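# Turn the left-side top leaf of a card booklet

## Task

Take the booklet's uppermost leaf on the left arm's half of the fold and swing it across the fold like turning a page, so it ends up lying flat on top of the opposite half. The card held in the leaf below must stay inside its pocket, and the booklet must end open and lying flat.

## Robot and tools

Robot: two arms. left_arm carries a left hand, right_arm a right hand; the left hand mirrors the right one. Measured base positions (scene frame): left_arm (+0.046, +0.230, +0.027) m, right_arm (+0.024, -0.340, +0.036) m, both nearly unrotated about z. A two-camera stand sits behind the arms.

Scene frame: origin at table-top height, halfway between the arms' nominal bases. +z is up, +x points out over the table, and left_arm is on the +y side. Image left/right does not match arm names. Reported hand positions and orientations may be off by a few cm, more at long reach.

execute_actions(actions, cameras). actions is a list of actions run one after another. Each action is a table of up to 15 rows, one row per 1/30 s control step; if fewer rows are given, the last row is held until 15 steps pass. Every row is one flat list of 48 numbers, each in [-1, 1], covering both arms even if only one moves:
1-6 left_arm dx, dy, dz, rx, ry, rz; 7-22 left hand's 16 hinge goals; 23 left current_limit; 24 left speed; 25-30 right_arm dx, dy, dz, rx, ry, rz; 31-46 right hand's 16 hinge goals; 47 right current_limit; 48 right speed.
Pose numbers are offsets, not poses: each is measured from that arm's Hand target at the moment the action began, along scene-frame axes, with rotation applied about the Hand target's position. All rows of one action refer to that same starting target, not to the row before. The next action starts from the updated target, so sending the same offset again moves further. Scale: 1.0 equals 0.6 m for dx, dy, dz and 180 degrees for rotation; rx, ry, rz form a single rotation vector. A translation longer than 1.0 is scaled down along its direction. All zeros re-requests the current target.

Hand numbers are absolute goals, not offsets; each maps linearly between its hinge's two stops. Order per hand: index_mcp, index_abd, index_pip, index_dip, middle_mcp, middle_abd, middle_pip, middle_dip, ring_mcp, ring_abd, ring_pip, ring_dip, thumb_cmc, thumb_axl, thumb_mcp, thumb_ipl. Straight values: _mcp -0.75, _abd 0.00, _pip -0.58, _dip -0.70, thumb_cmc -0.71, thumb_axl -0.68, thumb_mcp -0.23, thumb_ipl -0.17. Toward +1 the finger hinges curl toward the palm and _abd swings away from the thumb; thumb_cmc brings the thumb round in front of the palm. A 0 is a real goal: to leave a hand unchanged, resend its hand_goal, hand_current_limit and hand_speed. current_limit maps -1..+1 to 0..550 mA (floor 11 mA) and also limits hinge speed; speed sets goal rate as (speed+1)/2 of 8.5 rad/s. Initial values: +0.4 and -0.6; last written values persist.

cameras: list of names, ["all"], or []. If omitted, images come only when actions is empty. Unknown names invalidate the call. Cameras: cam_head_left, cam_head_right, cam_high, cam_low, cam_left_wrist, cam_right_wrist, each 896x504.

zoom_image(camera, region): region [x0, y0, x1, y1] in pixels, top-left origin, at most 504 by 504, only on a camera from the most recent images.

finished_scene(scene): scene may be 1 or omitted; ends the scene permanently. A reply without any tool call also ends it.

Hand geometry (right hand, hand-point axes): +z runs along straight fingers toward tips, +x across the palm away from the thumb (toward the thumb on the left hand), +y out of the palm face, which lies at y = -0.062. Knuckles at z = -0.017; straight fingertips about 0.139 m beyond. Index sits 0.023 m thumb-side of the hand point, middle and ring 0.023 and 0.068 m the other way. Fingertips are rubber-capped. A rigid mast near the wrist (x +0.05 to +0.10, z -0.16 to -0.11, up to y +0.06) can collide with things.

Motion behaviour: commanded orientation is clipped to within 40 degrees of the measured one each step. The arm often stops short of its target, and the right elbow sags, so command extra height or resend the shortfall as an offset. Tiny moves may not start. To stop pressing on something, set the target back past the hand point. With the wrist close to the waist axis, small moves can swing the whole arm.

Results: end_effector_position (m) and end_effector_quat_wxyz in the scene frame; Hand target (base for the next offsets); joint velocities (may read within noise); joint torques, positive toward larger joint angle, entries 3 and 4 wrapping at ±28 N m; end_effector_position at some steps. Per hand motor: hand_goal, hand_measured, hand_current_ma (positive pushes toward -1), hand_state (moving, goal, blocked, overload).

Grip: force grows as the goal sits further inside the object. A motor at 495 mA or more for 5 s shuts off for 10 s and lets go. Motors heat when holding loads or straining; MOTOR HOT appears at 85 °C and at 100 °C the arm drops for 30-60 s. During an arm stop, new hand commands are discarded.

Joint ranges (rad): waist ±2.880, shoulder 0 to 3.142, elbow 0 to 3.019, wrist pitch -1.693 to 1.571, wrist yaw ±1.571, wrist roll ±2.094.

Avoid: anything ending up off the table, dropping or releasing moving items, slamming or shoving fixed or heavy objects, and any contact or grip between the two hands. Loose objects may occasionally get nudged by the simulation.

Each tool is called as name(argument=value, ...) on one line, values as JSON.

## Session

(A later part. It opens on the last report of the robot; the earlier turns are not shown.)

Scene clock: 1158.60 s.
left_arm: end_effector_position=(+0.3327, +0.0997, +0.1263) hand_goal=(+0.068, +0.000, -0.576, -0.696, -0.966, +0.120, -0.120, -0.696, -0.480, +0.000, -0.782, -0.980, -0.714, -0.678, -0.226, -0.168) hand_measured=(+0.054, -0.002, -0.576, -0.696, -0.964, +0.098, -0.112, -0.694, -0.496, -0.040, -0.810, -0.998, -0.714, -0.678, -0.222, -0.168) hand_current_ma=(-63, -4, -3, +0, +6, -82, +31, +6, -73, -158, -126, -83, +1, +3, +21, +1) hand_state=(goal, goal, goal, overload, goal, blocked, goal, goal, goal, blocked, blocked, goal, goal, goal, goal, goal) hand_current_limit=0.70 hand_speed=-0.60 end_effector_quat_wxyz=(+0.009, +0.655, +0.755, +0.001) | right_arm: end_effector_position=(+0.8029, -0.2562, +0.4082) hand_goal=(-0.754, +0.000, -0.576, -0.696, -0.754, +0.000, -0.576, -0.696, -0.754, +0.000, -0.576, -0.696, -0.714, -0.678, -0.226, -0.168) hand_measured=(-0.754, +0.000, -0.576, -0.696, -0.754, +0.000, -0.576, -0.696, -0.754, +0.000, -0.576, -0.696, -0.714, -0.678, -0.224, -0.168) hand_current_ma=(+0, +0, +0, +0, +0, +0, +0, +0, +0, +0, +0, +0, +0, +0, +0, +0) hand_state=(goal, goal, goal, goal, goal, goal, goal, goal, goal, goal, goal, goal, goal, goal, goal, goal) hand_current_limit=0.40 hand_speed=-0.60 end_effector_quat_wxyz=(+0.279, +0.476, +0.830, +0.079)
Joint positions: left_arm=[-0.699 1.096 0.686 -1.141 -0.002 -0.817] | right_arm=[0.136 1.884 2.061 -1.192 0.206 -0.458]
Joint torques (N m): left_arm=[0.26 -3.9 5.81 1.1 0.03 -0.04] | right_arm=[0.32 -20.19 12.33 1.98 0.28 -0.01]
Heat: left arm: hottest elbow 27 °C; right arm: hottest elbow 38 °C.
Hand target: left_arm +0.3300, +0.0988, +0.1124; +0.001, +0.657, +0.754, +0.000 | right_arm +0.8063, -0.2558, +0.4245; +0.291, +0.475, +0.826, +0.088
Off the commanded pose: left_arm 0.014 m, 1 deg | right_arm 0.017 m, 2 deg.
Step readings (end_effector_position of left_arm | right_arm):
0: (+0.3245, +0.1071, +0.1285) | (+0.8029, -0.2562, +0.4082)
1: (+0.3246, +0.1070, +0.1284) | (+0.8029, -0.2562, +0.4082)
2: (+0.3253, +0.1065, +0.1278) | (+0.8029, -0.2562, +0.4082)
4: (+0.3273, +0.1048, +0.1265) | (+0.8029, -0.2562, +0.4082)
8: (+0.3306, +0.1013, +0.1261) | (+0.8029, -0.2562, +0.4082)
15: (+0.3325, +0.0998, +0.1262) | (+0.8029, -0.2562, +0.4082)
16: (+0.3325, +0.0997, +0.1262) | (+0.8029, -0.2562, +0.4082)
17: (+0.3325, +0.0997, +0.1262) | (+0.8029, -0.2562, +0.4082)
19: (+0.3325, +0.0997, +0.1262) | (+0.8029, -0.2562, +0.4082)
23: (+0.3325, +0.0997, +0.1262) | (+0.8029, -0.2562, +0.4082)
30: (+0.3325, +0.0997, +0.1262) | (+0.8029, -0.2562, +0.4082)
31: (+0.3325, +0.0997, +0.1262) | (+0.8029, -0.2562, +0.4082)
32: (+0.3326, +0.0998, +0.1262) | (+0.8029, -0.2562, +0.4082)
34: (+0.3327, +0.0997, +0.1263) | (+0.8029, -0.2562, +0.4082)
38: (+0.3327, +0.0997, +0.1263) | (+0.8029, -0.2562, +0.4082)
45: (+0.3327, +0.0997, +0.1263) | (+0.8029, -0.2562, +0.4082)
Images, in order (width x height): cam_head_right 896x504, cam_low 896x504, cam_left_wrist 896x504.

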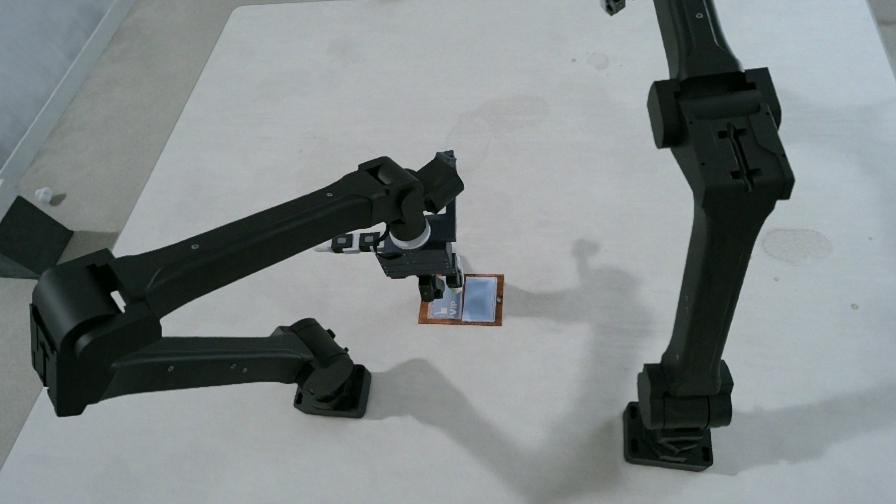

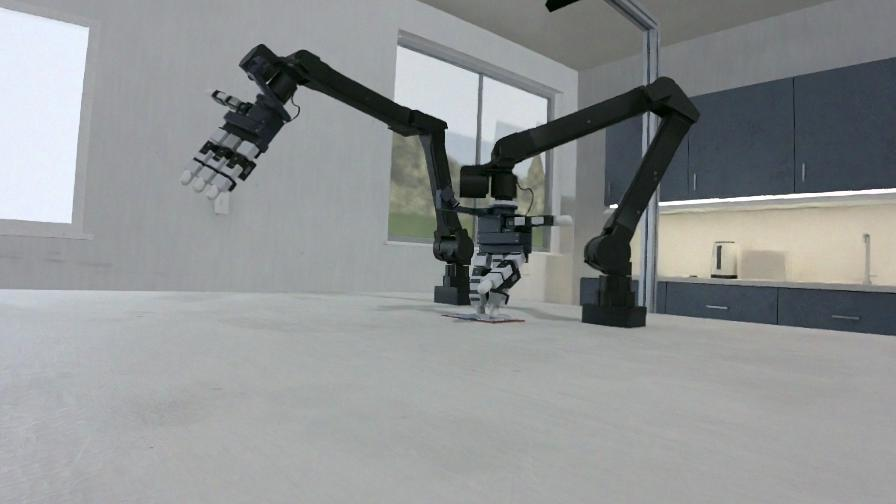

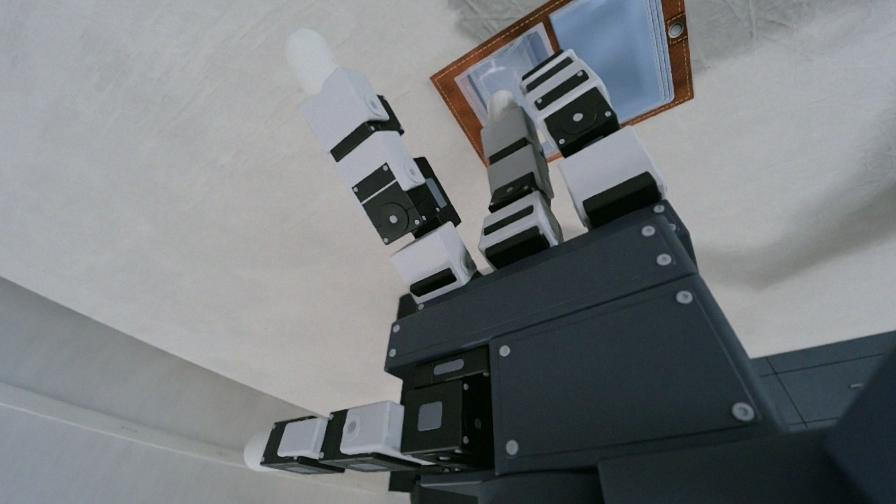

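execute_actions(actions=[[[0,0,0,0,0,0,0.068,0,-0.576,-0.696,-0.966,0.22,-0.12,-0.696,-0.479,0,-0.781,-0.98,-0.714,-0.678,-0.226,-0.168,0.7,-0.6,0,0,0,0,0,0,-0.754,0,-0.576,-0.696,-0.754,0,-0.576,-0.696,-0.754,0,-0.576,-0.696,-0.714,-0.678,-0.226,-0.168,0.4,-0.6]],[[0,0,0,0,0,0,0.068,0,-0.576,-0.696,-0.966,0.4,-0.12,-0.696,-0.479,-0.15,-0.781,-0.98,-0.714,-0.678,-0.226,-0.168,0.65,-0.6,0,0,0,0,0,0,-0.754,0,-0.576,-0.696,-0.754,0,-0.576,-0.696,-0.754,0,-0.576,-0.696,-0.714,-0.678,-0.226,-0.168,0.4,-0.6]],[[0.01,0,0.045,0,0,0,0.068,0,-0.576,-0.696,-0.966,0.4,-0.12,-0.696,-0.479,-0.15,-0.781,-0.98,-0.714,-0.678,-0.226,-0.168,0.65,-0.6,0,0,0,0,0,0,-0.754,0,-0.576,-0.696,-0.754,0,-0.576,-0.696,-0.754,0,-0.576,-0.696,-0.714,-0.678,-0.226,-0.168,0.4,-0.6]],[[0,0,0.02,0,0,0,0.068,0,-0.576,-0.696,-0.966,0.4,-0.12,-0.696,-0.479,-0.15,-0.781,-0.98,-0.714,-0.678,-0.226,-0.168,0.65,-0.6,0,0,0,0,0,0,-0.754,0,-0.576,-0.696,-0.754,0,-0.576,-0.696,-0.754,0,-0.576,-0.696,-0.714,-0.678,-0.226,-0.168,0.4,-0.6]],[[0.004,-0.03,0.004,0,0,0,0.068,0,-0.576,-0.696,-0.966,0.4,-0.12,-0.696,-0.479,-0.15,-0.781,-0.98,-0.714,-0.678,-0.226,-0.168,0.65,-0.6,0,0,0,0,0,0,-0.754,0,-0.576,-0.696,-0.754,0,-0.576,-0.696,-0.754,0,-0.576,-0.696,-0.714,-0.678,-0.226,-0.168,0.4,-0.6]]], cameras=["cam_left_wrist","cam_low","cam_head_right"])

zoom_image(camera="cam_left_wrist", region=[420, 0, 600, 140])

zoom_image(camera="cam_low", region=[450, 270, 560, 335])

zoom_image(camera="cam_head_right", region=[390, 250, 510, 340])

Scene clock: 1177.07 s.
left_arm: end_effector_position=(+0.3277, +0.0915, +0.1393) hand_goal=(+0.068, +0.000, -0.576, -0.696, -0.966, +0.400, -0.120, -0.696, -0.480, -0.150, -0.782, -0.980, -0.714, -0.678, -0.226, -0.168) hand_measured=(+0.054, -0.002, -0.576, -0.696, -0.952, +0.186, -0.114, -0.694, -0.488, -0.056, -0.804, -0.998, -0.714, -0.678, -0.222, -0.168) hand_current_ma=(-63, -4, -3, +0, +60, -454, +26, +6, -34, +389, -94, -83, +1, +3, +21, +1) hand_state=(goal, goal, goal, overload, goal, blocked, goal, goal, goal, blocked, blocked, goal, goal, goal, goal, goal) hand_current_limit=0.65 hand_speed=-0.60 end_effector_quat_wxyz=(-0.013, +0.659, +0.752, -0.001) | right_arm: end_effector_position=(+0.8029, -0.2562, +0.4082) hand_goal=(-0.754, +0.000, -0.576, -0.696, -0.754, +0.000, -0.576, -0.696, -0.754, +0.000, -0.576, -0.696, -0.714, -0.678, -0.226, -0.168) hand_measured=(-0.754, +0.000, -0.576, -0.696, -0.754, +0.000, -0.576, -0.696, -0.754, +0.000, -0.576, -0.696, -0.714, -0.678, -0.224, -0.168) hand_current_ma=(+0, +0, +0, +0, +0, +0, +0, +0, +0, +0, +0, +0, +0, +0, +0, +0) hand_state=(goal, goal, goal, goal, goal, goal, goal, goal, goal, goal, goal, goal, goal, goal, goal, goal) hand_current_limit=0.40 hand_speed=-0.60 end_effector_quat_wxyz=(+0.279, +0.476, +0.830, +0.079)
Joint positions: left_arm=[-0.732 1.113 0.74 -1.223 0.001 -0.84] | right_arm=[0.136 1.884 2.061 -1.192 0.206 -0.458]
Joint torques (N m): left_arm=[0.32 -5.3 10.99 -0.24 -0.04 -0.18] | right_arm=[0.32 -20.19 12.33 1.96 0.28 0]
Heat: left arm: hottest elbow 26 °C; right arm: hottest elbow 38 °C.
Hand target: left_arm +0.3384, +0.0808, +0.1538; +0.001, +0.656, +0.754, +0.000 | right_arm +0.8063, -0.2558, +0.4245; +0.291, +0.475, +0.826, +0.088
Off the commanded pose: left_arm 0.021 m, 2 deg | right_arm 0.017 m, 2 deg.
Step readings (end_effector_position of left_arm | right_arm):
0: (+0.3327, +0.0997, +0.1263) | (+0.8029, -0.2562, +0.4082)
1: (+0.3327, +0.0997, +0.1263) | (+0.8029, -0.2562, +0.4082)
2: (+0.3327, +0.0997, +0.1263) | (+0.8029, -0.2562, +0.4082)
4: (+0.3327, +0.0997, +0.1263) | (+0.8029, -0.2562, +0.4082)
8: (+0.3327, +0.0997, +0.1263) | (+0.8029, -0.2562, +0.4082)
15: (+0.3327, +0.0997, +0.1263) | (+0.8029, -0.2562, +0.4082)
16: (+0.3327, +0.0997, +0.1263) | (+0.8029, -0.2562, +0.4082)
17: (+0.3328, +0.0995, +0.1263) | (+0.8029, -0.2562, +0.4082)
19: (+0.3328, +0.0992, +0.1262) | (+0.8029, -0.2562, +0.4082)
23: (+0.3327, +0.0993, +0.1261) | (+0.8029, -0.2562, +0.4082)
30: (+0.3327, +0.0993, +0.1261) | (+0.8029, -0.2562, +0.4082)
31: (+0.3327, +0.0993, +0.1261) | (+0.8029, -0.2562, +0.4082)
32: (+0.3326, +0.0994, +0.1260) | (+0.8029, -0.2562, +0.4082)
34: (+0.3315, +0.1000, +0.1262) | (+0.8029, -0.2562, +0.4082)
38: (+0.3286, +0.1023, +0.1263) | (+0.8029, -0.2562, +0.4082)
45: (+0.3267, +0.1041, +0.1264) | (+0.8029, -0.2562, +0.4082)
46: (+0.3266, +0.1042, +0.1265) | (+0.8029, -0.2562, +0.4082)
47: (+0.3262, +0.1045, +0.1268) | (+0.8029, -0.2562, +0.4082)
49: (+0.3246, +0.1059, +0.1277) | (+0.8029, -0.2562, +0.4082)
53: (+0.3230, +0.1072, +0.1292) | (+0.8029, -0.2562, +0.4082)
60: (+0.3224, +0.1077, +0.1300) | (+0.8029, -0.2562, +0.4082)
61: (+0.3225, +0.1076, +0.1301) | (+0.8029, -0.2562, +0.4082)
62: (+0.3226, +0.1071, +0.1305) | (+0.8029, -0.2562, +0.4082)
64: (+0.3239, +0.1038, +0.1331) | (+0.8029, -0.2562, +0.4082)
68: (+0.3271, +0.0937, +0.1394) | (+0.8029, -0.2562, +0.4082)
75: (+0.3278, +0.0912, +0.1394) | (+0.8029, -0.2562, +0.4082)
Images, in order (width x height): cam_head_right 896x504, cam_low 896x504, cam_left_wrist 896x504.

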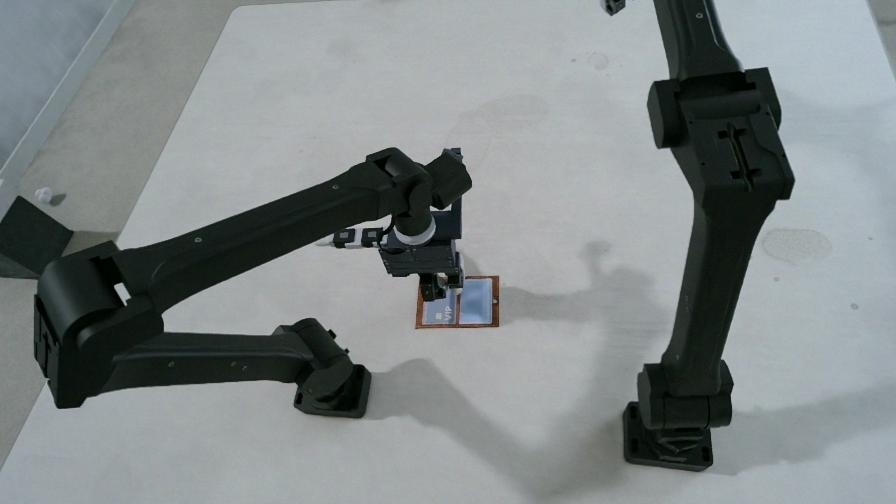

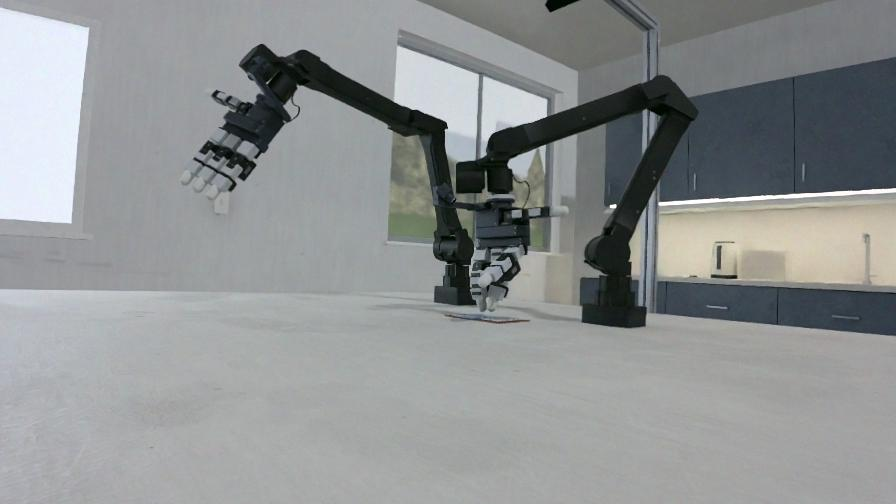

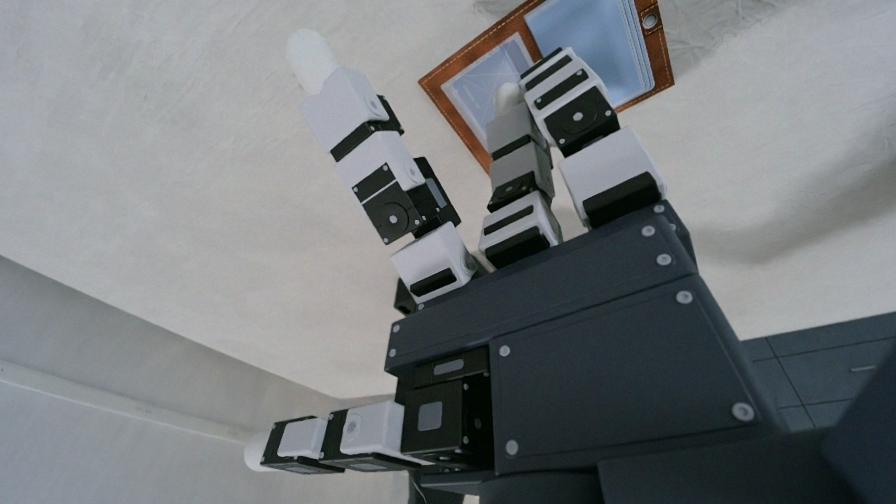

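Scaled by 2.800 from the camera's 896x504 image, which has a finer 1280x720 frame.

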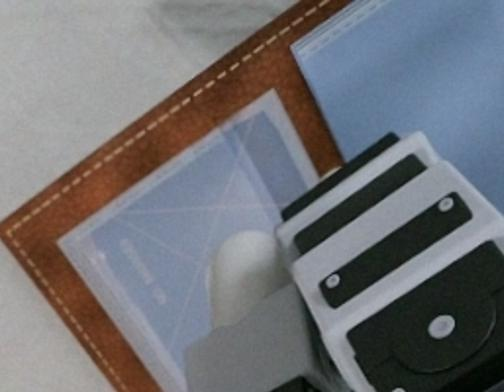

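Scaled by 4.582 from the camera's 896x504 image, which has a finer 1280x720 frame.

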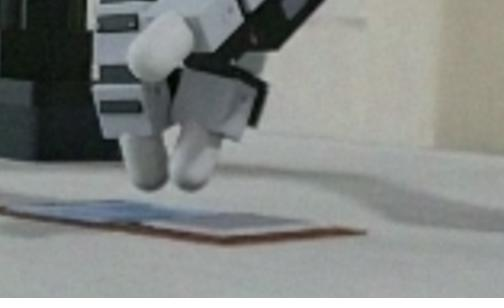

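Scaled by 4.200 from the camera's 896x504 image, which has a finer 1280x720 frame.

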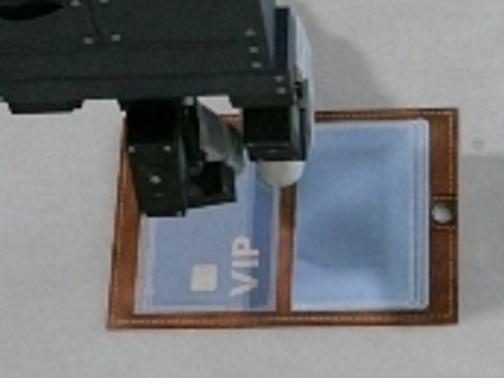

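execute_actions(actions=[[[-0.031,0.043,-0.02,0,0,0,0.068,0,-0.576,-0.696,-0.99,0,-0.08,-0.696,-0.479,0,-0.781,-0.98,-0.714,-0.678,-0.226,-0.168,0.4,-0.6,0,0,0,0,0,0,-0.754,0,-0.576,-0.696,-0.754,0,-0.576,-0.696,-0.754,0,-0.576,-0.696,-0.714,-0.678,-0.226,-0.168,0.4,-0.6]],[[0,0,-0.02,0,0,0,0.068,0,-0.576,-0.696,-0.99,0,-0.08,-0.696,-0.479,0,-0.781,-0.98,-0.714,-0.678,-0.226,-0.168,0.4,-0.6,0,0,0,0,0,0,-0.754,0,-0.576,-0.696,-0.754,0,-0.576,-0.696,-0.754,0,-0.576,-0.696,-0.714,-0.678,-0.226,-0.168,0.4,-0.6]]], cameras=["cam_left_wrist","cam_low","cam_head_right"])

zoom_image(camera="cam_left_wrist", region=[400, 0, 640, 160])

zoom_image(camera="cam_head_right", region=[390, 250, 510, 340])

Scene clock: 1251.90 s.
left_arm: end_effector_position=(+0.3149, +0.1081, +0.1284) hand_goal=(+0.068, +0.000, -0.576, -0.696, -0.990, +0.000, -0.080, -0.696, -0.480, +0.000, -0.782, -0.980, -0.714, -0.678, -0.226, -0.168) hand_measured=(+0.054, -0.002, -0.576, -0.696, -0.982, +0.002, -0.084, -0.694, -0.484, +0.000, -0.784, -0.984, -0.714, -0.678, -0.222, -0.168) hand_current_ma=(-63, -4, -3, +0, +40, +10, -12, +6, -17, -3, -9, -12, +1, +3, +21, +1) hand_state=(goal, goal, goal, overload, goal, goal, goal, goal, goal, goal, goal, goal, goal, goal, goal, goal) hand_current_limit=0.40 hand_speed=-0.60 end_effector_quat_wxyz=(-0.007, +0.655, +0.755, +0.000) | right_arm: end_effector_position=(+0.8029, -0.2562, +0.4082) hand_goal=(-0.754, +0.000, -0.576, -0.696, -0.754, +0.000, -0.576, -0.696, -0.754, +0.000, -0.576, -0.696, -0.714, -0.678, -0.226, -0.168) hand_measured=(-0.754, +0.000, -0.576, -0.696, -0.754, +0.000, -0.576, -0.696, -0.754, +0.000, -0.576, -0.696, -0.714, -0.678, -0.224, -0.168) hand_current_ma=(+0, +0, +0, +0, +0, +0, +0, +0, +0, +0, +0, +0, +0, +0, +0, +0) hand_state=(goal, goal, goal, goal, goal, goal, goal, goal, goal, goal, goal, goal, goal, goal, goal, goal) hand_current_limit=0.40 hand_speed=-0.60 end_effector_quat_wxyz=(+0.279, +0.476, +0.830, +0.079)
Joint positions: left_arm=[-0.716 1.056 0.67 -1.198 0 -0.834] | right_arm=[0.136 1.884 2.061 -1.192 0.206 -0.458]
Joint torques (N m): left_arm=[1.55 -5.07 7.69 0.51 -0.07 0.08] | right_arm=[0.32 -20.19 12.33 1.96 0.27 0]
Heat: left arm: hottest elbow 29 °C; right arm: hottest elbow 38 °C.
Hand target: left_arm +0.3198, +0.1067, +0.1297; +0.000, +0.657, +0.754, +0.000 | right_arm +0.8063, -0.2558, +0.4245; +0.291, +0.475, +0.826, +0.088
Off the commanded pose: left_arm 0.005 m, 1 deg | right_arm 0.017 m, 2 deg.
Step readings (end_effector_position of left_arm | right_arm):
0: (+0.3277, +0.0915, +0.1393) | (+0.8029, -0.2562, +0.4082)
1: (+0.3277, +0.0915, +0.1393) | (+0.8029, -0.2562, +0.4082)
2: (+0.3277, +0.0915, +0.1394) | (+0.8029, -0.2562, +0.4082)
4: (+0.3266, +0.0934, +0.1391) | (+0.8029, -0.2562, +0.4082)
8: (+0.3192, +0.1031, +0.1368) | (+0.8029, -0.2562, +0.4082)
15: (+0.3172, +0.1063, +0.1370) | (+0.8029, -0.2562, +0.4082)
16: (+0.3172, +0.1063, +0.1370) | (+0.8029, -0.2562, +0.4082)
17: (+0.3170, +0.1065, +0.1365) | (+0.8029, -0.2562, +0.4082)
19: (+0.3165, +0.1068, +0.1343) | (+0.8029, -0.2562, +0.4082)
23: (+0.3143, +0.1087, +0.1291) | (+0.8029, -0.2562, +0.4082)
30: (+0.3147, +0.1083, +0.1284) | (+0.8029, -0.2562, +0.4082)
Images, in order (width x height): cam_head_right 896x504, cam_low 896x504, cam_left_wrist 896x504.

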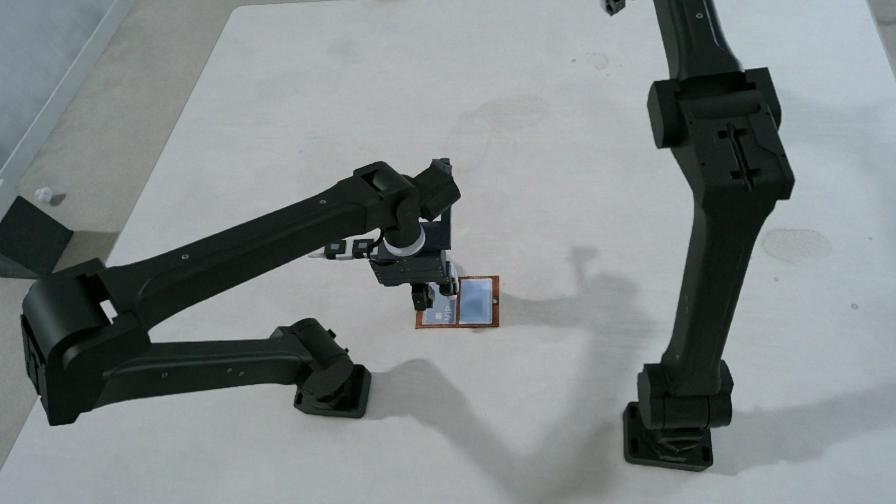

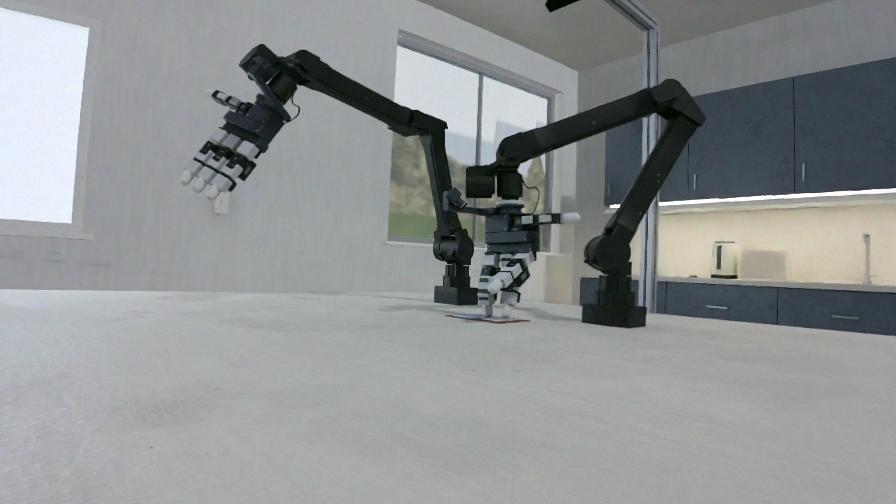

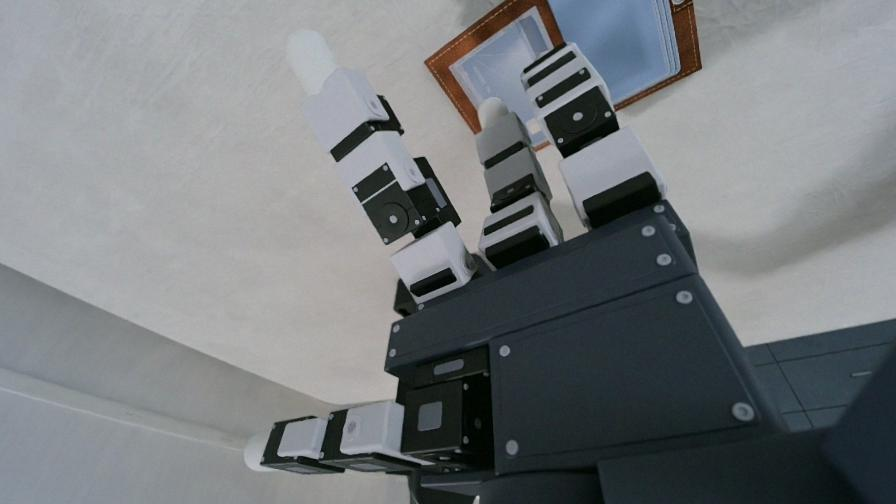

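Scaled by 2.100 from the camera's 896x504 image, which has a finer 1280x720 frame.

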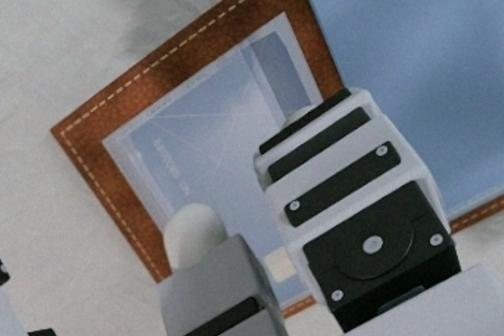

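Scaled by 4.200 from the camera's 896x504 image, which has a finer 1280x720 frame.

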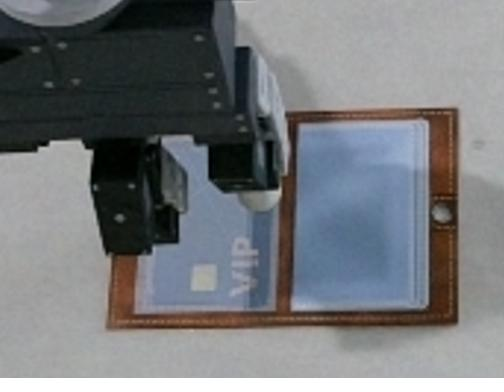

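execute_actions(actions=[[[0,-0.005,-0.029,0,0,0,0.068,0,-0.576,-0.696,-0.99,0,-0.08,-0.696,-0.479,0,-0.781,-0.98,-0.714,-0.678,-0.226,-0.168,0.7,-0.6,0,0,0,0,0,0,-0.754,0,-0.576,-0.696,-0.754,0,-0.576,-0.696,-0.754,0,-0.576,-0.696,-0.714,-0.678,-0.226,-0.168,0.4,-0.6]],[[0,0,0,0,0,0,0.068,0,-0.576,-0.696,-0.966,0.0,-0.12,-0.696,-0.479,0,-0.781,-0.98,-0.714,-0.678,-0.226,-0.168,0.7,-0.6,0,0,0,0,0,0,-0.754,0,-0.576,-0.696,-0.754,0,-0.576,-0.696,-0.754,0,-0.576,-0.696,-0.714,-0.678,-0.226,-0.168,0.4,-0.6]],[[0,0,0,0,0,0,0.068,0,-0.576,-0.696,-0.966,0.12,-0.12,-0.696,-0.479,0,-0.781,-0.98,-0.714,-0.678,-0.226,-0.168,0.7,-0.6,0,0,0,0,0,0,-0.754,0,-0.576,-0.696,-0.754,0,-0.576,-0.696,-0.754,0,-0.576,-0.696,-0.714,-0.678,-0.226,-0.168,0.4,-0.6]],[[0,0,0,0,0,0,0.068,0,-0.576,-0.696,-0.96,0.2,-0.13,-0.696,-0.479,0,-0.781,-0.98,-0.714,-0.678,-0.226,-0.168,0.7,-0.6,0,0,0,0,0,0,-0.754,0,-0.576,-0.696,-0.754,0,-0.576,-0.696,-0.754,0,-0.576,-0.696,-0.714,-0.678,-0.226,-0.168,0.4,-0.6]]], cameras=["cam_left_wrist","cam_low","cam_head_right"])

zoom_image(camera="cam_left_wrist", region=[420, 0, 600, 140])

zoom_image(camera="cam_low", region=[450, 270, 560, 335])

zoom_image(camera="cam_head_right", region=[390, 250, 510, 340])

Scene clock: 1268.87 s.
left_arm: end_effector_position=(+0.3210, +0.1033, +0.1263) hand_goal=(+0.068, +0.000, -0.576, -0.696, -0.960, +0.200, -0.130, -0.696, -0.480, +0.000, -0.782, -0.980, -0.714, -0.678, -0.226, -0.168) hand_measured=(+0.054, -0.002, -0.576, -0.696, -0.960, +0.190, -0.128, -0.694, -0.492, -0.026, -0.804, -0.998, -0.714, -0.678, -0.222, -0.168) hand_current_ma=(-63, -4, -3, +0, +0, -37, +11, +6, -51, -101, -98, -83, +1, +3, +21, +1) hand_state=(goal, goal, goal, overload, goal, goal, goal, goal, goal, blocked, blocked, goal, goal, goal, goal, goal) hand_current_limit=0.70 hand_speed=-0.60 end_effector_quat_wxyz=(+0.012, +0.655, +0.755, +0.000) | right_arm: end_effector_position=(+0.8029, -0.2562, +0.4082) hand_goal=(-0.754, +0.000, -0.576, -0.696, -0.754, +0.000, -0.576, -0.696, -0.754, +0.000, -0.576, -0.696, -0.714, -0.678, -0.226, -0.168) hand_measured=(-0.754, +0.000, -0.576, -0.696, -0.754, +0.000, -0.576, -0.696, -0.754, +0.000, -0.576, -0.696, -0.714, -0.678, -0.224, -0.168) hand_current_ma=(+0, +0, +0, +0, +0, +0, +0, +0, +0, +0, +0, +0, +0, +0, +0, +0) hand_state=(goal, goal, goal, goal, goal, goal, goal, goal, goal, goal, goal, goal, goal, goal, goal, goal) hand_current_limit=0.40 hand_speed=-0.60 end_effector_quat_wxyz=(+0.279, +0.476, +0.830, +0.079)
Joint positions: left_arm=[-0.716 1.057 0.659 -1.15 0 -0.834] | right_arm=[0.136 1.884 2.061 -1.192 0.206 -0.458]
Joint torques (N m): left_arm=[0.67 -2.9 6.11 0.9 0 0] | right_arm=[0.32 -20.19 12.31 1.96 0.28 0]
Heat: left arm: hottest elbow 28 °C; right arm: hottest elbow 39 °C.
Hand target: left_arm +0.3198, +0.1036, +0.1123; +0.001, +0.657, +0.754, +0.000 | right_arm +0.8063, -0.2558, +0.4245; +0.291, +0.475, +0.826, +0.088
Off the commanded pose: left_arm 0.014 m, 1 deg | right_arm 0.017 m, 2 deg.
Step readings (end_effector_position of left_arm | right_arm):
0: (+0.3149, +0.1081, +0.1284) | (+0.8029, -0.2562, +0.4082)
1: (+0.3148, +0.1082, +0.1283) | (+0.8029, -0.2562, +0.4082)
2: (+0.3155, +0.1076, +0.1278) | (+0.8029, -0.2562, +0.4082)
4: (+0.3167, +0.1066, +0.1264) | (+0.8029, -0.2562, +0.4082)
8: (+0.3195, +0.1043, +0.1261) | (+0.8029, -0.2562, +0.4082)
15: (+0.3207, +0.1033, +0.1262) | (+0.8029, -0.2562, +0.4082)
16: (+0.3207, +0.1033, +0.1262) | (+0.8029, -0.2562, +0.4082)
17: (+0.3207, +0.1033, +0.1262) | (+0.8029, -0.2562, +0.4082)
19: (+0.3207, +0.1033, +0.1262) | (+0.8029, -0.2562, +0.4082)
23: (+0.3207, +0.1033, +0.1262) | (+0.8029, -0.2562, +0.4082)
30: (+0.3207, +0.1033, +0.1262) | (+0.8029, -0.2562, +0.4082)
31: (+0.3207, +0.1033, +0.1262) | (+0.8029, -0.2562, +0.4082)
32: (+0.3208, +0.1034, +0.1262) | (+0.8029, -0.2562, +0.4082)
34: (+0.3209, +0.1033, +0.1263) | (+0.8029, -0.2562, +0.4082)
38: (+0.3210, +0.1033, +0.1263) | (+0.8029, -0.2562, +0.4082)
45: (+0.3210, +0.1033, +0.1263) | (+0.8029, -0.2562, +0.4082)
46: (+0.3210, +0.1033, +0.1263) | (+0.8029, -0.2562, +0.4082)
47: (+0.3210, +0.1033, +0.1263) | (+0.8029, -0.2562, +0.4082)
49: (+0.3210, +0.1033, +0.1263) | (+0.8029, -0.2562, +0.4082)
53: (+0.3210, +0.1033, +0.1263) | (+0.8029, -0.2562, +0.4082)
60: (+0.3210, +0.1033, +0.1263) | (+0.8029, -0.2562, +0.4082)
Images, in order (width x height): cam_head_right 896x504, cam_low 896x504, cam_left_wrist 896x504.

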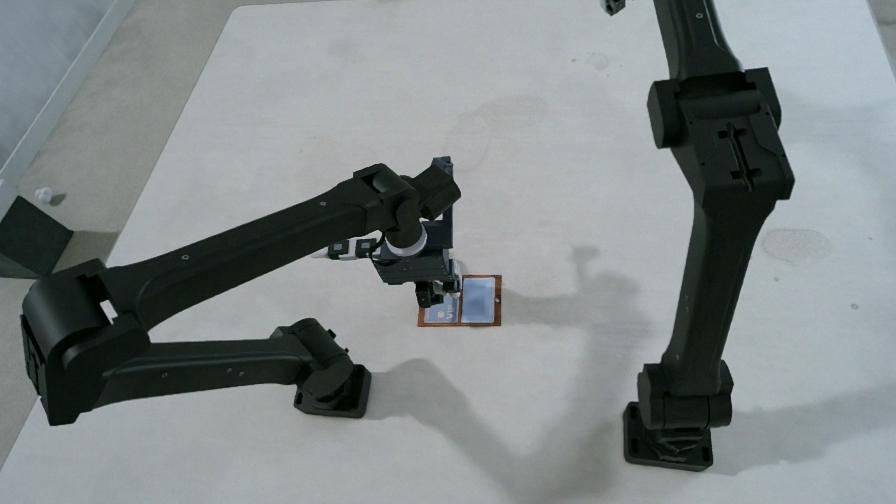

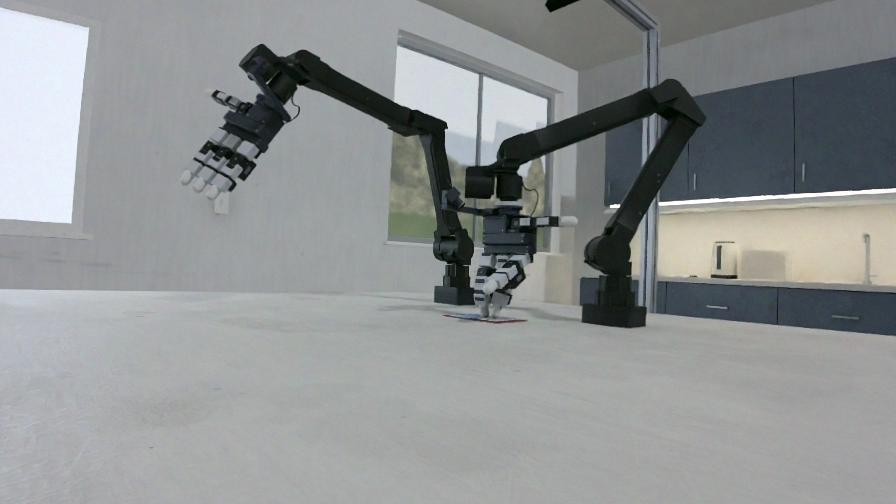

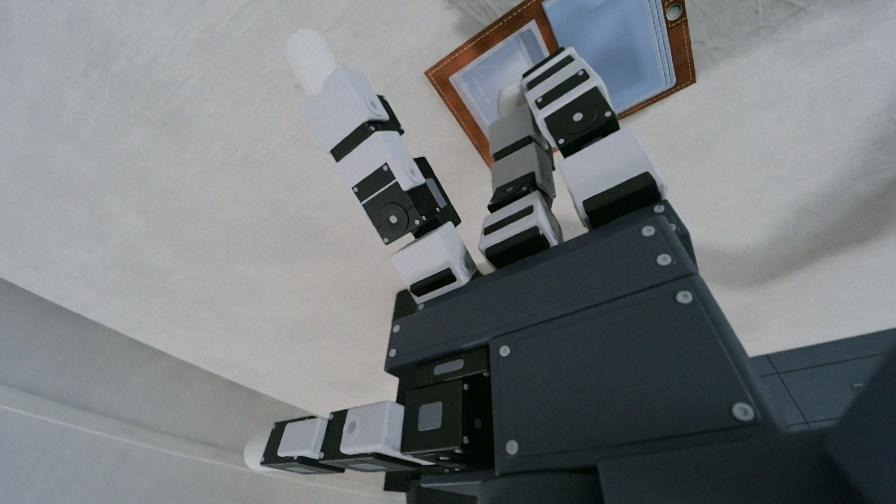

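Scaled by 2.800 from the camera's 896x504 image, which has a finer 1280x720 frame.

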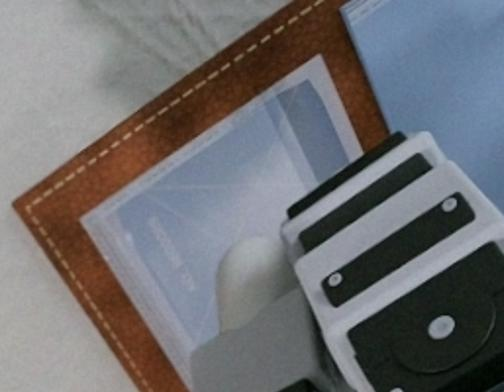

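Scaled by 4.582 from the camera's 896x504 image, which has a finer 1280x720 frame.

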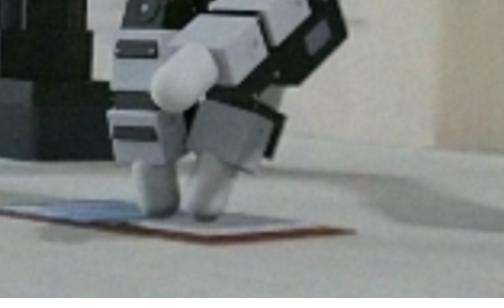

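Scaled by 4.200 from the camera's 896x504 image, which has a finer 1280x720 frame.

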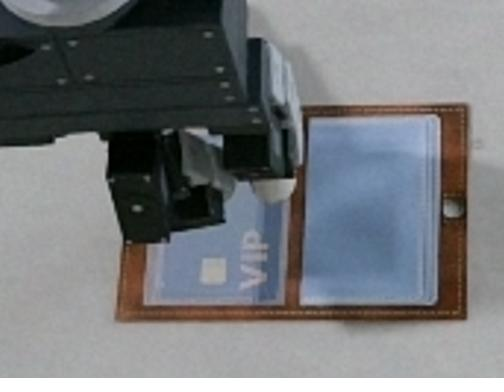

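execute_actions(actions=[[[0,0,0,0,0,0,0.068,0,-0.576,-0.696,-0.99,0.1,-0.0,-0.696,-0.479,0,-0.781,-0.98,-0.714,-0.678,-0.226,-0.168,0.7,-0.6,0,0,0,0,0,0,-0.754,0,-0.576,-0.696,-0.754,0,-0.576,-0.696,-0.754,0,-0.576,-0.696,-0.714,-0.678,-0.226,-0.168,0.4,-0.6]],[[0,0,0,0,0,0,0.068,0,-0.576,-0.696,-0.99,-0.03,-0.03,-0.696,-0.479,0,-0.781,-0.98,-0.714,-0.678,-0.226,-0.168,0.7,-0.6,0,0,0,0,0,0,-0.754,0,-0.576,-0.696,-0.754,0,-0.576,-0.696,-0.754,0,-0.576,-0.696,-0.714,-0.678,-0.226,-0.168,0.4,-0.6]],[[0,0,0,0,0,0,0.068,0,-0.576,-0.696,-0.952,-0.03,-0.15,-0.696,-0.479,0,-0.781,-0.98,-0.714,-0.678,-0.226,-0.168,0.7,-0.6,0,0,0,0,0,0,-0.754,0,-0.576,-0.696,-0.754,0,-0.576,-0.696,-0.754,0,-0.576,-0.696,-0.714,-0.678,-0.226,-0.168,0.4,-0.6]],[[0,0,0,0,0,0,0.068,0,-0.576,-0.696,-0.952,0.1,-0.15,-0.696,-0.479,0,-0.781,-0.98,-0.714,-0.678,-0.226,-0.168,0.7,-0.6,0,0,0,0,0,0,-0.754,0,-0.576,-0.696,-0.754,0,-0.576,-0.696,-0.754,0,-0.576,-0.696,-0.714,-0.678,-0.226,-0.168,0.4,-0.6]]], cameras=["cam_left_wrist","cam_low"])

zoom_image(camera="cam_left_wrist", region=[420, 0, 600, 140])

zoom_image(camera="cam_low", region=[450, 270, 560, 335])

Scene clock: 1285.33 s.
left_arm: end_effector_position=(+0.3212, +0.1033, +0.1264) hand_goal=(+0.068, +0.000, -0.576, -0.696, -0.952, +0.100, -0.150, -0.696, -0.480, +0.000, -0.782, -0.980, -0.714, -0.678, -0.226, -0.168) hand_measured=(+0.054, -0.002, -0.576, -0.696, -0.946, +0.040, -0.126, -0.692, -0.492, -0.016, -0.804, -0.998, -0.714, -0.678, -0.222, -0.168) hand_current_ma=(-63, -4, -3, +0, +29, -240, +111, +14, -58, -59, -99, -83, +1, +3, +21, +1) hand_state=(goal, goal, goal, overload, goal, blocked, blocked, goal, goal, goal, blocked, goal, goal, goal, goal, goal) hand_current_limit=0.70 hand_speed=-0.60 end_effector_quat_wxyz=(+0.012, +0.655, +0.755, +0.001) | right_arm: end_effector_position=(+0.8029, -0.2562, +0.4082) hand_goal=(-0.754, +0.000, -0.576, -0.696, -0.754, +0.000, -0.576, -0.696, -0.754, +0.000, -0.576, -0.696, -0.714, -0.678, -0.226, -0.168) hand_measured=(-0.754, +0.000, -0.576, -0.696, -0.754, +0.000, -0.576, -0.696, -0.754, +0.000, -0.576, -0.696, -0.714, -0.678, -0.224, -0.168) hand_current_ma=(+0, +0, +0, +0, +0, +0, +0, +0, +0, +0, +0, +0, +0, +0, +0, +0) hand_state=(goal, goal, goal, goal, goal, goal, goal, goal, goal, goal, goal, goal, goal, goal, goal, goal) hand_current_limit=0.40 hand_speed=-0.60 end_effector_quat_wxyz=(+0.279, +0.476, +0.830, +0.079)
Joint positions: left_arm=[-0.716 1.057 0.659 -1.149 -0.002 -0.834] | right_arm=[0.136 1.884 2.061 -1.192 0.206 -0.458]
Joint torques (N m): left_arm=[0.62 -2.84 6 0.88 0.02 -0.01] | right_arm=[0.32 -20.19 12.33 1.96 0.28 -0.01]
Heat: left arm: hottest elbow 27 °C; right arm: hottest elbow 39 °C.
Hand target: left_arm +0.3198, +0.1036, +0.1123; +0.000, +0.657, +0.754, +0.000 | right_arm +0.8063, -0.2558, +0.4245; +0.291, +0.475, +0.826, +0.088
Off the commanded pose: left_arm 0.014 m, 1 deg | right_arm 0.017 m, 2 deg.
Step readings (end_effector_position of left_arm | right_arm):
0: (+0.3210, +0.1033, +0.1263) | (+0.8029, -0.2562, +0.4082)
1: (+0.3210, +0.1033, +0.1263) | (+0.8029, -0.2562, +0.4082)
2: (+0.3210, +0.1033, +0.1263) | (+0.8029, -0.2562, +0.4082)
4: (+0.3210, +0.1033, +0.1263) | (+0.8029, -0.2562, +0.4082)
8: (+0.3210, +0.1033, +0.1263) | (+0.8029, -0.2562, +0.4082)
15: (+0.3210, +0.1033, +0.1263) | (+0.8029, -0.2562, +0.4082)
16: (+0.3210, +0.1033, +0.1263) | (+0.8029, -0.2562, +0.4082)
17: (+0.3210, +0.1032, +0.1263) | (+0.8029, -0.2562, +0.4082)
19: (+0.3210, +0.1032, +0.1263) | (+0.8029, -0.2562, +0.4082)
23: (+0.3210, +0.1032, +0.1263) | (+0.8029, -0.2562, +0.4082)
30: (+0.3210, +0.1032, +0.1263) | (+0.8029, -0.2562, +0.4082)
31: (+0.3210, +0.1032, +0.1263) | (+0.8029, -0.2562, +0.4082)
32: (+0.3210, +0.1032, +0.1263) | (+0.8029, -0.2562, +0.4082)
34: (+0.3210, +0.1032, +0.1263) | (+0.8029, -0.2562, +0.4082)
38: (+0.3210, +0.1032, +0.1263) | (+0.8029, -0.2562, +0.4082)
45: (+0.3210, +0.1032, +0.1263) | (+0.8029, -0.2562, +0.4082)
46: (+0.3211, +0.1032, +0.1263) | (+0.8029, -0.2562, +0.4082)
47: (+0.3211, +0.1033, +0.1264) | (+0.8029, -0.2562, +0.4082)
49: (+0.3212, +0.1033, +0.1264) | (+0.8029, -0.2562, +0.4082)
53: (+0.3212, +0.1033, +0.1264) | (+0.8029, -0.2562, +0.4082)
60: (+0.3212, +0.1033, +0.1264) | (+0.8029, -0.2562, +0.4082)
Images, in order (width x height): cam_low 896x504, cam_left_wrist 896x504.

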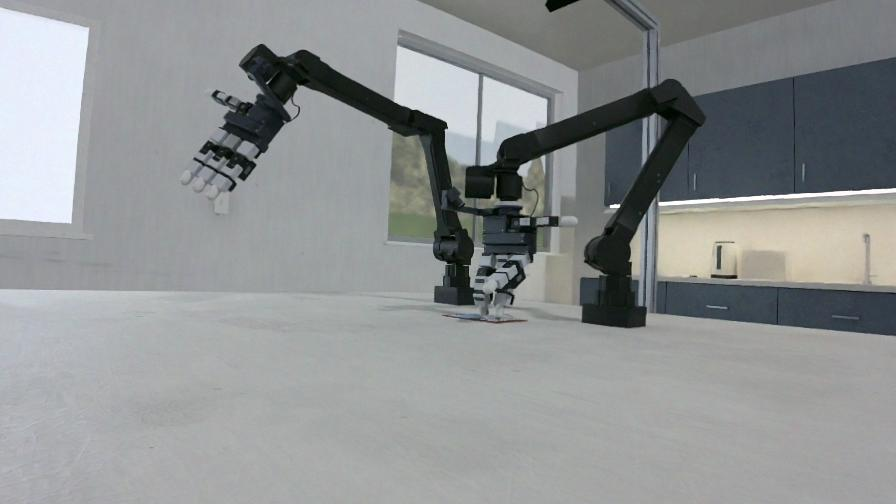

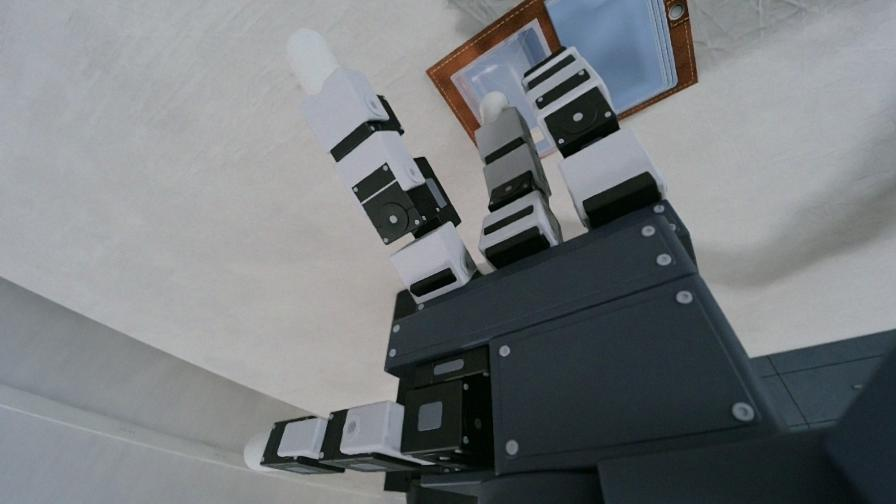

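Scaled by 2.800 from the camera's 896x504 image, which has a finer 1280x720 frame.

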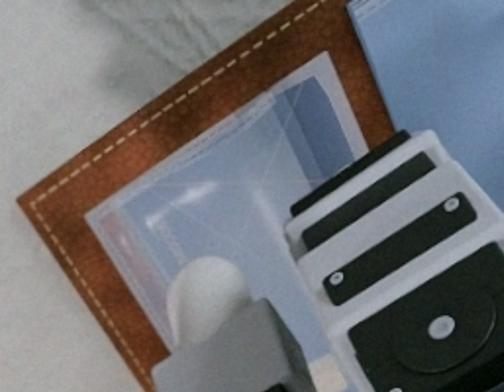

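Scaled by 4.582 from the camera's 896x504 image, which has a finer 1280x720 frame.

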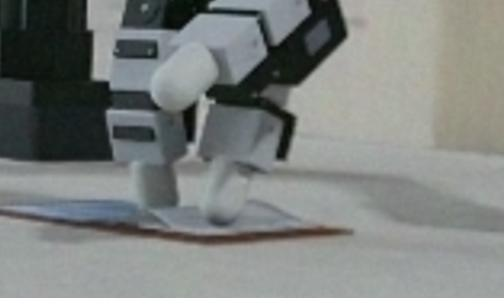

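execute_actions(actions=[[[0,0,0,0,0,0,0.068,0,-0.576,-0.696,-0.95,0.2,-0.155,-0.696,-0.479,0,-0.781,-0.98,-0.714,-0.678,-0.226,-0.168,0.7,-0.6,0,0,0,0,0,0,-0.754,0,-0.576,-0.696,-0.754,0,-0.576,-0.696,-0.754,0,-0.576,-0.696,-0.714,-0.678,-0.226,-0.168,0.4,-0.6]],[[0,0,0,0,0,0,0.068,0,-0.576,-0.696,-0.945,0.24,-0.168,-0.696,-0.479,0,-0.781,-0.98,-0.714,-0.678,-0.226,-0.168,0.7,-0.6,0,0,0,0,0,0,-0.754,0,-0.576,-0.696,-0.754,0,-0.576,-0.696,-0.754,0,-0.576,-0.696,-0.714,-0.678,-0.226,-0.168,0.4,-0.6]]], cameras=["cam_left_wrist","cam_low"])

zoom_image(camera="cam_left_wrist", region=[420, 0, 600, 140])

zoom_image(camera="cam_low", region=[450, 270, 560, 335])

Scene clock: 1297.63 s.
left_arm: end_effector_position=(+0.3214, +0.1032, +0.1264) hand_goal=(+0.068, +0.000, -0.576, -0.696, -0.946, +0.240, -0.168, -0.696, -0.480, +0.000, -0.782, -0.980, -0.714, -0.678, -0.226, -0.168) hand_measured=(+0.054, -0.002, -0.576, -0.696, -0.942, +0.200, -0.154, -0.692, -0.492, -0.018, -0.804, -0.998, -0.714, -0.678, -0.222, -0.168) hand_current_ma=(-63, -4, -3, +0, +19, -158, +59, +14, -57, -67, -99, -83, +1, +3, +21, +1) hand_state=(goal, goal, goal, overload, goal, blocked, goal, goal, goal, goal, blocked, goal, goal, goal, goal, goal) hand_current_limit=0.70 hand_speed=-0.60 end_effector_quat_wxyz=(+0.013, +0.655, +0.755, +0.001) | right_arm: end_effector_position=(+0.8029, -0.2562, +0.4082) hand_goal=(-0.754, +0.000, -0.576, -0.696, -0.754, +0.000, -0.576, -0.696, -0.754, +0.000, -0.576, -0.696, -0.714, -0.678, -0.226, -0.168) hand_measured=(-0.754, +0.000, -0.576, -0.696, -0.754, +0.000, -0.576, -0.696, -0.754, +0.000, -0.576, -0.696, -0.714, -0.678, -0.224, -0.168) hand_current_ma=(+0, +0, +0, +0, +0, +0, +0, +0, +0, +0, +0, +0, +0, +0, +0, +0) hand_state=(goal, goal, goal, goal, goal, goal, goal, goal, goal, goal, goal, goal, goal, goal, goal, goal) hand_current_limit=0.40 hand_speed=-0.60 end_effector_quat_wxyz=(+0.279, +0.476, +0.830, +0.079)
Joint positions: left_arm=[-0.716 1.057 0.659 -1.148 -0.002 -0.834] | right_arm=[0.136 1.884 2.061 -1.192 0.206 -0.458]
Joint torques (N m): left_arm=[0.62 -3.02 6.04 0.84 0 0.01] | right_arm=[0.32 -20.19 12.33 1.98 0.28 0]
Heat: left arm: hottest elbow 26 °C; right arm: hottest elbow 39 °C.
Hand target: left_arm +0.3198, +0.1036, +0.1123; +0.001, +0.657, +0.754, +0.000 | right_arm +0.8063, -0.2558, +0.4245; +0.291, +0.475, +0.826, +0.088
Off the commanded pose: left_arm 0.014 m, 1 deg | right_arm 0.017 m, 2 deg.
Step readings (end_effector_position of left_arm | right_arm):
0: (+0.3212, +0.1033, +0.1264) | (+0.8029, -0.2562, +0.4082)
1: (+0.3212, +0.1033, +0.1264) | (+0.8029, -0.2562, +0.4082)
2: (+0.3212, +0.1033, +0.1264) | (+0.8029, -0.2562, +0.4082)
4: (+0.3213, +0.1032, +0.1264) | (+0.8029, -0.2562, +0.4082)
8: (+0.3214, +0.1032, +0.1264) | (+0.8029, -0.2562, +0.4082)
15: (+0.3214, +0.1032, +0.1264) | (+0.8029, -0.2562, +0.4082)
16: (+0.3214, +0.1032, +0.1264) | (+0.8029, -0.2562, +0.4082)
17: (+0.3214, +0.1032, +0.1264) | (+0.8029, -0.2562, +0.4082)
19: (+0.3214, +0.1032, +0.1264) | (+0.8029, -0.2562, +0.4082)
23: (+0.3214, +0.1032, +0.1264) | (+0.8029, -0.2562, +0.4082)
30: (+0.3214, +0.1032, +0.1264) | (+0.8029, -0.2562, +0.4082)
Images, in order (width x height): cam_low 896x504, cam_left_wrist 896x504.

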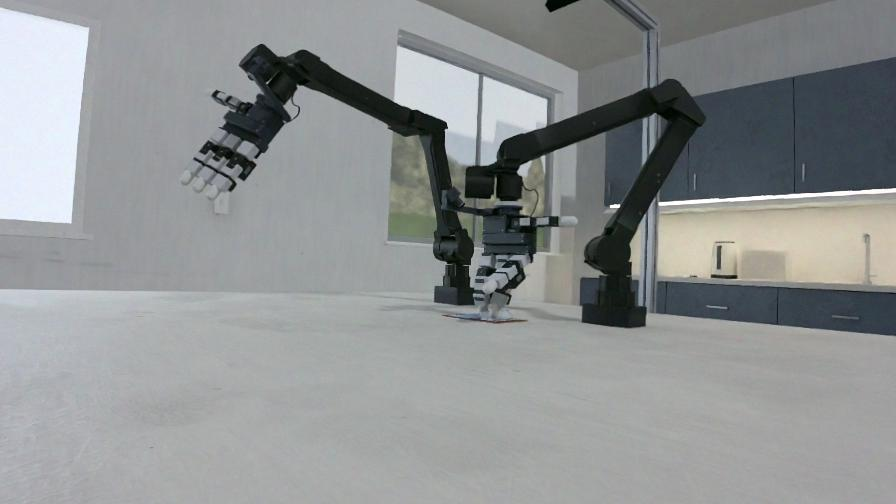

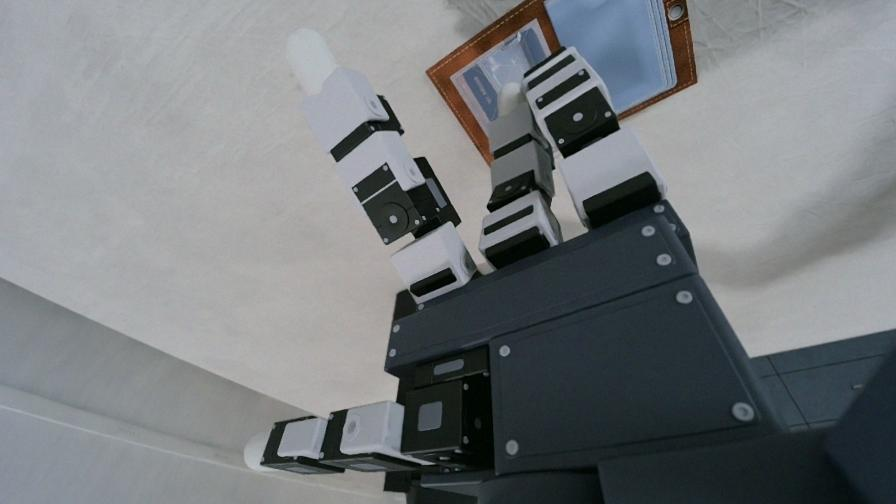

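Scaled by 2.800 from the camera's 896x504 image, which has a finer 1280x720 frame.

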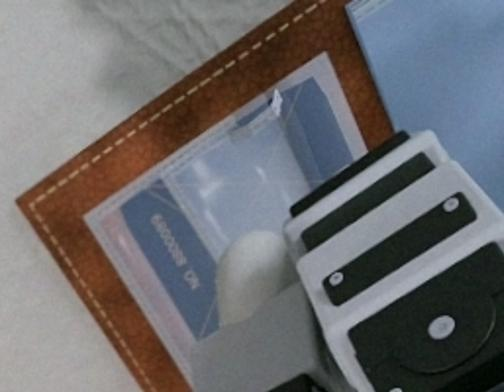

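Scaled by 4.582 from the camera's 896x504 image, which has a finer 1280x720 frame.

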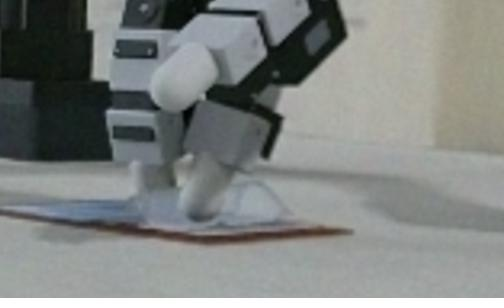

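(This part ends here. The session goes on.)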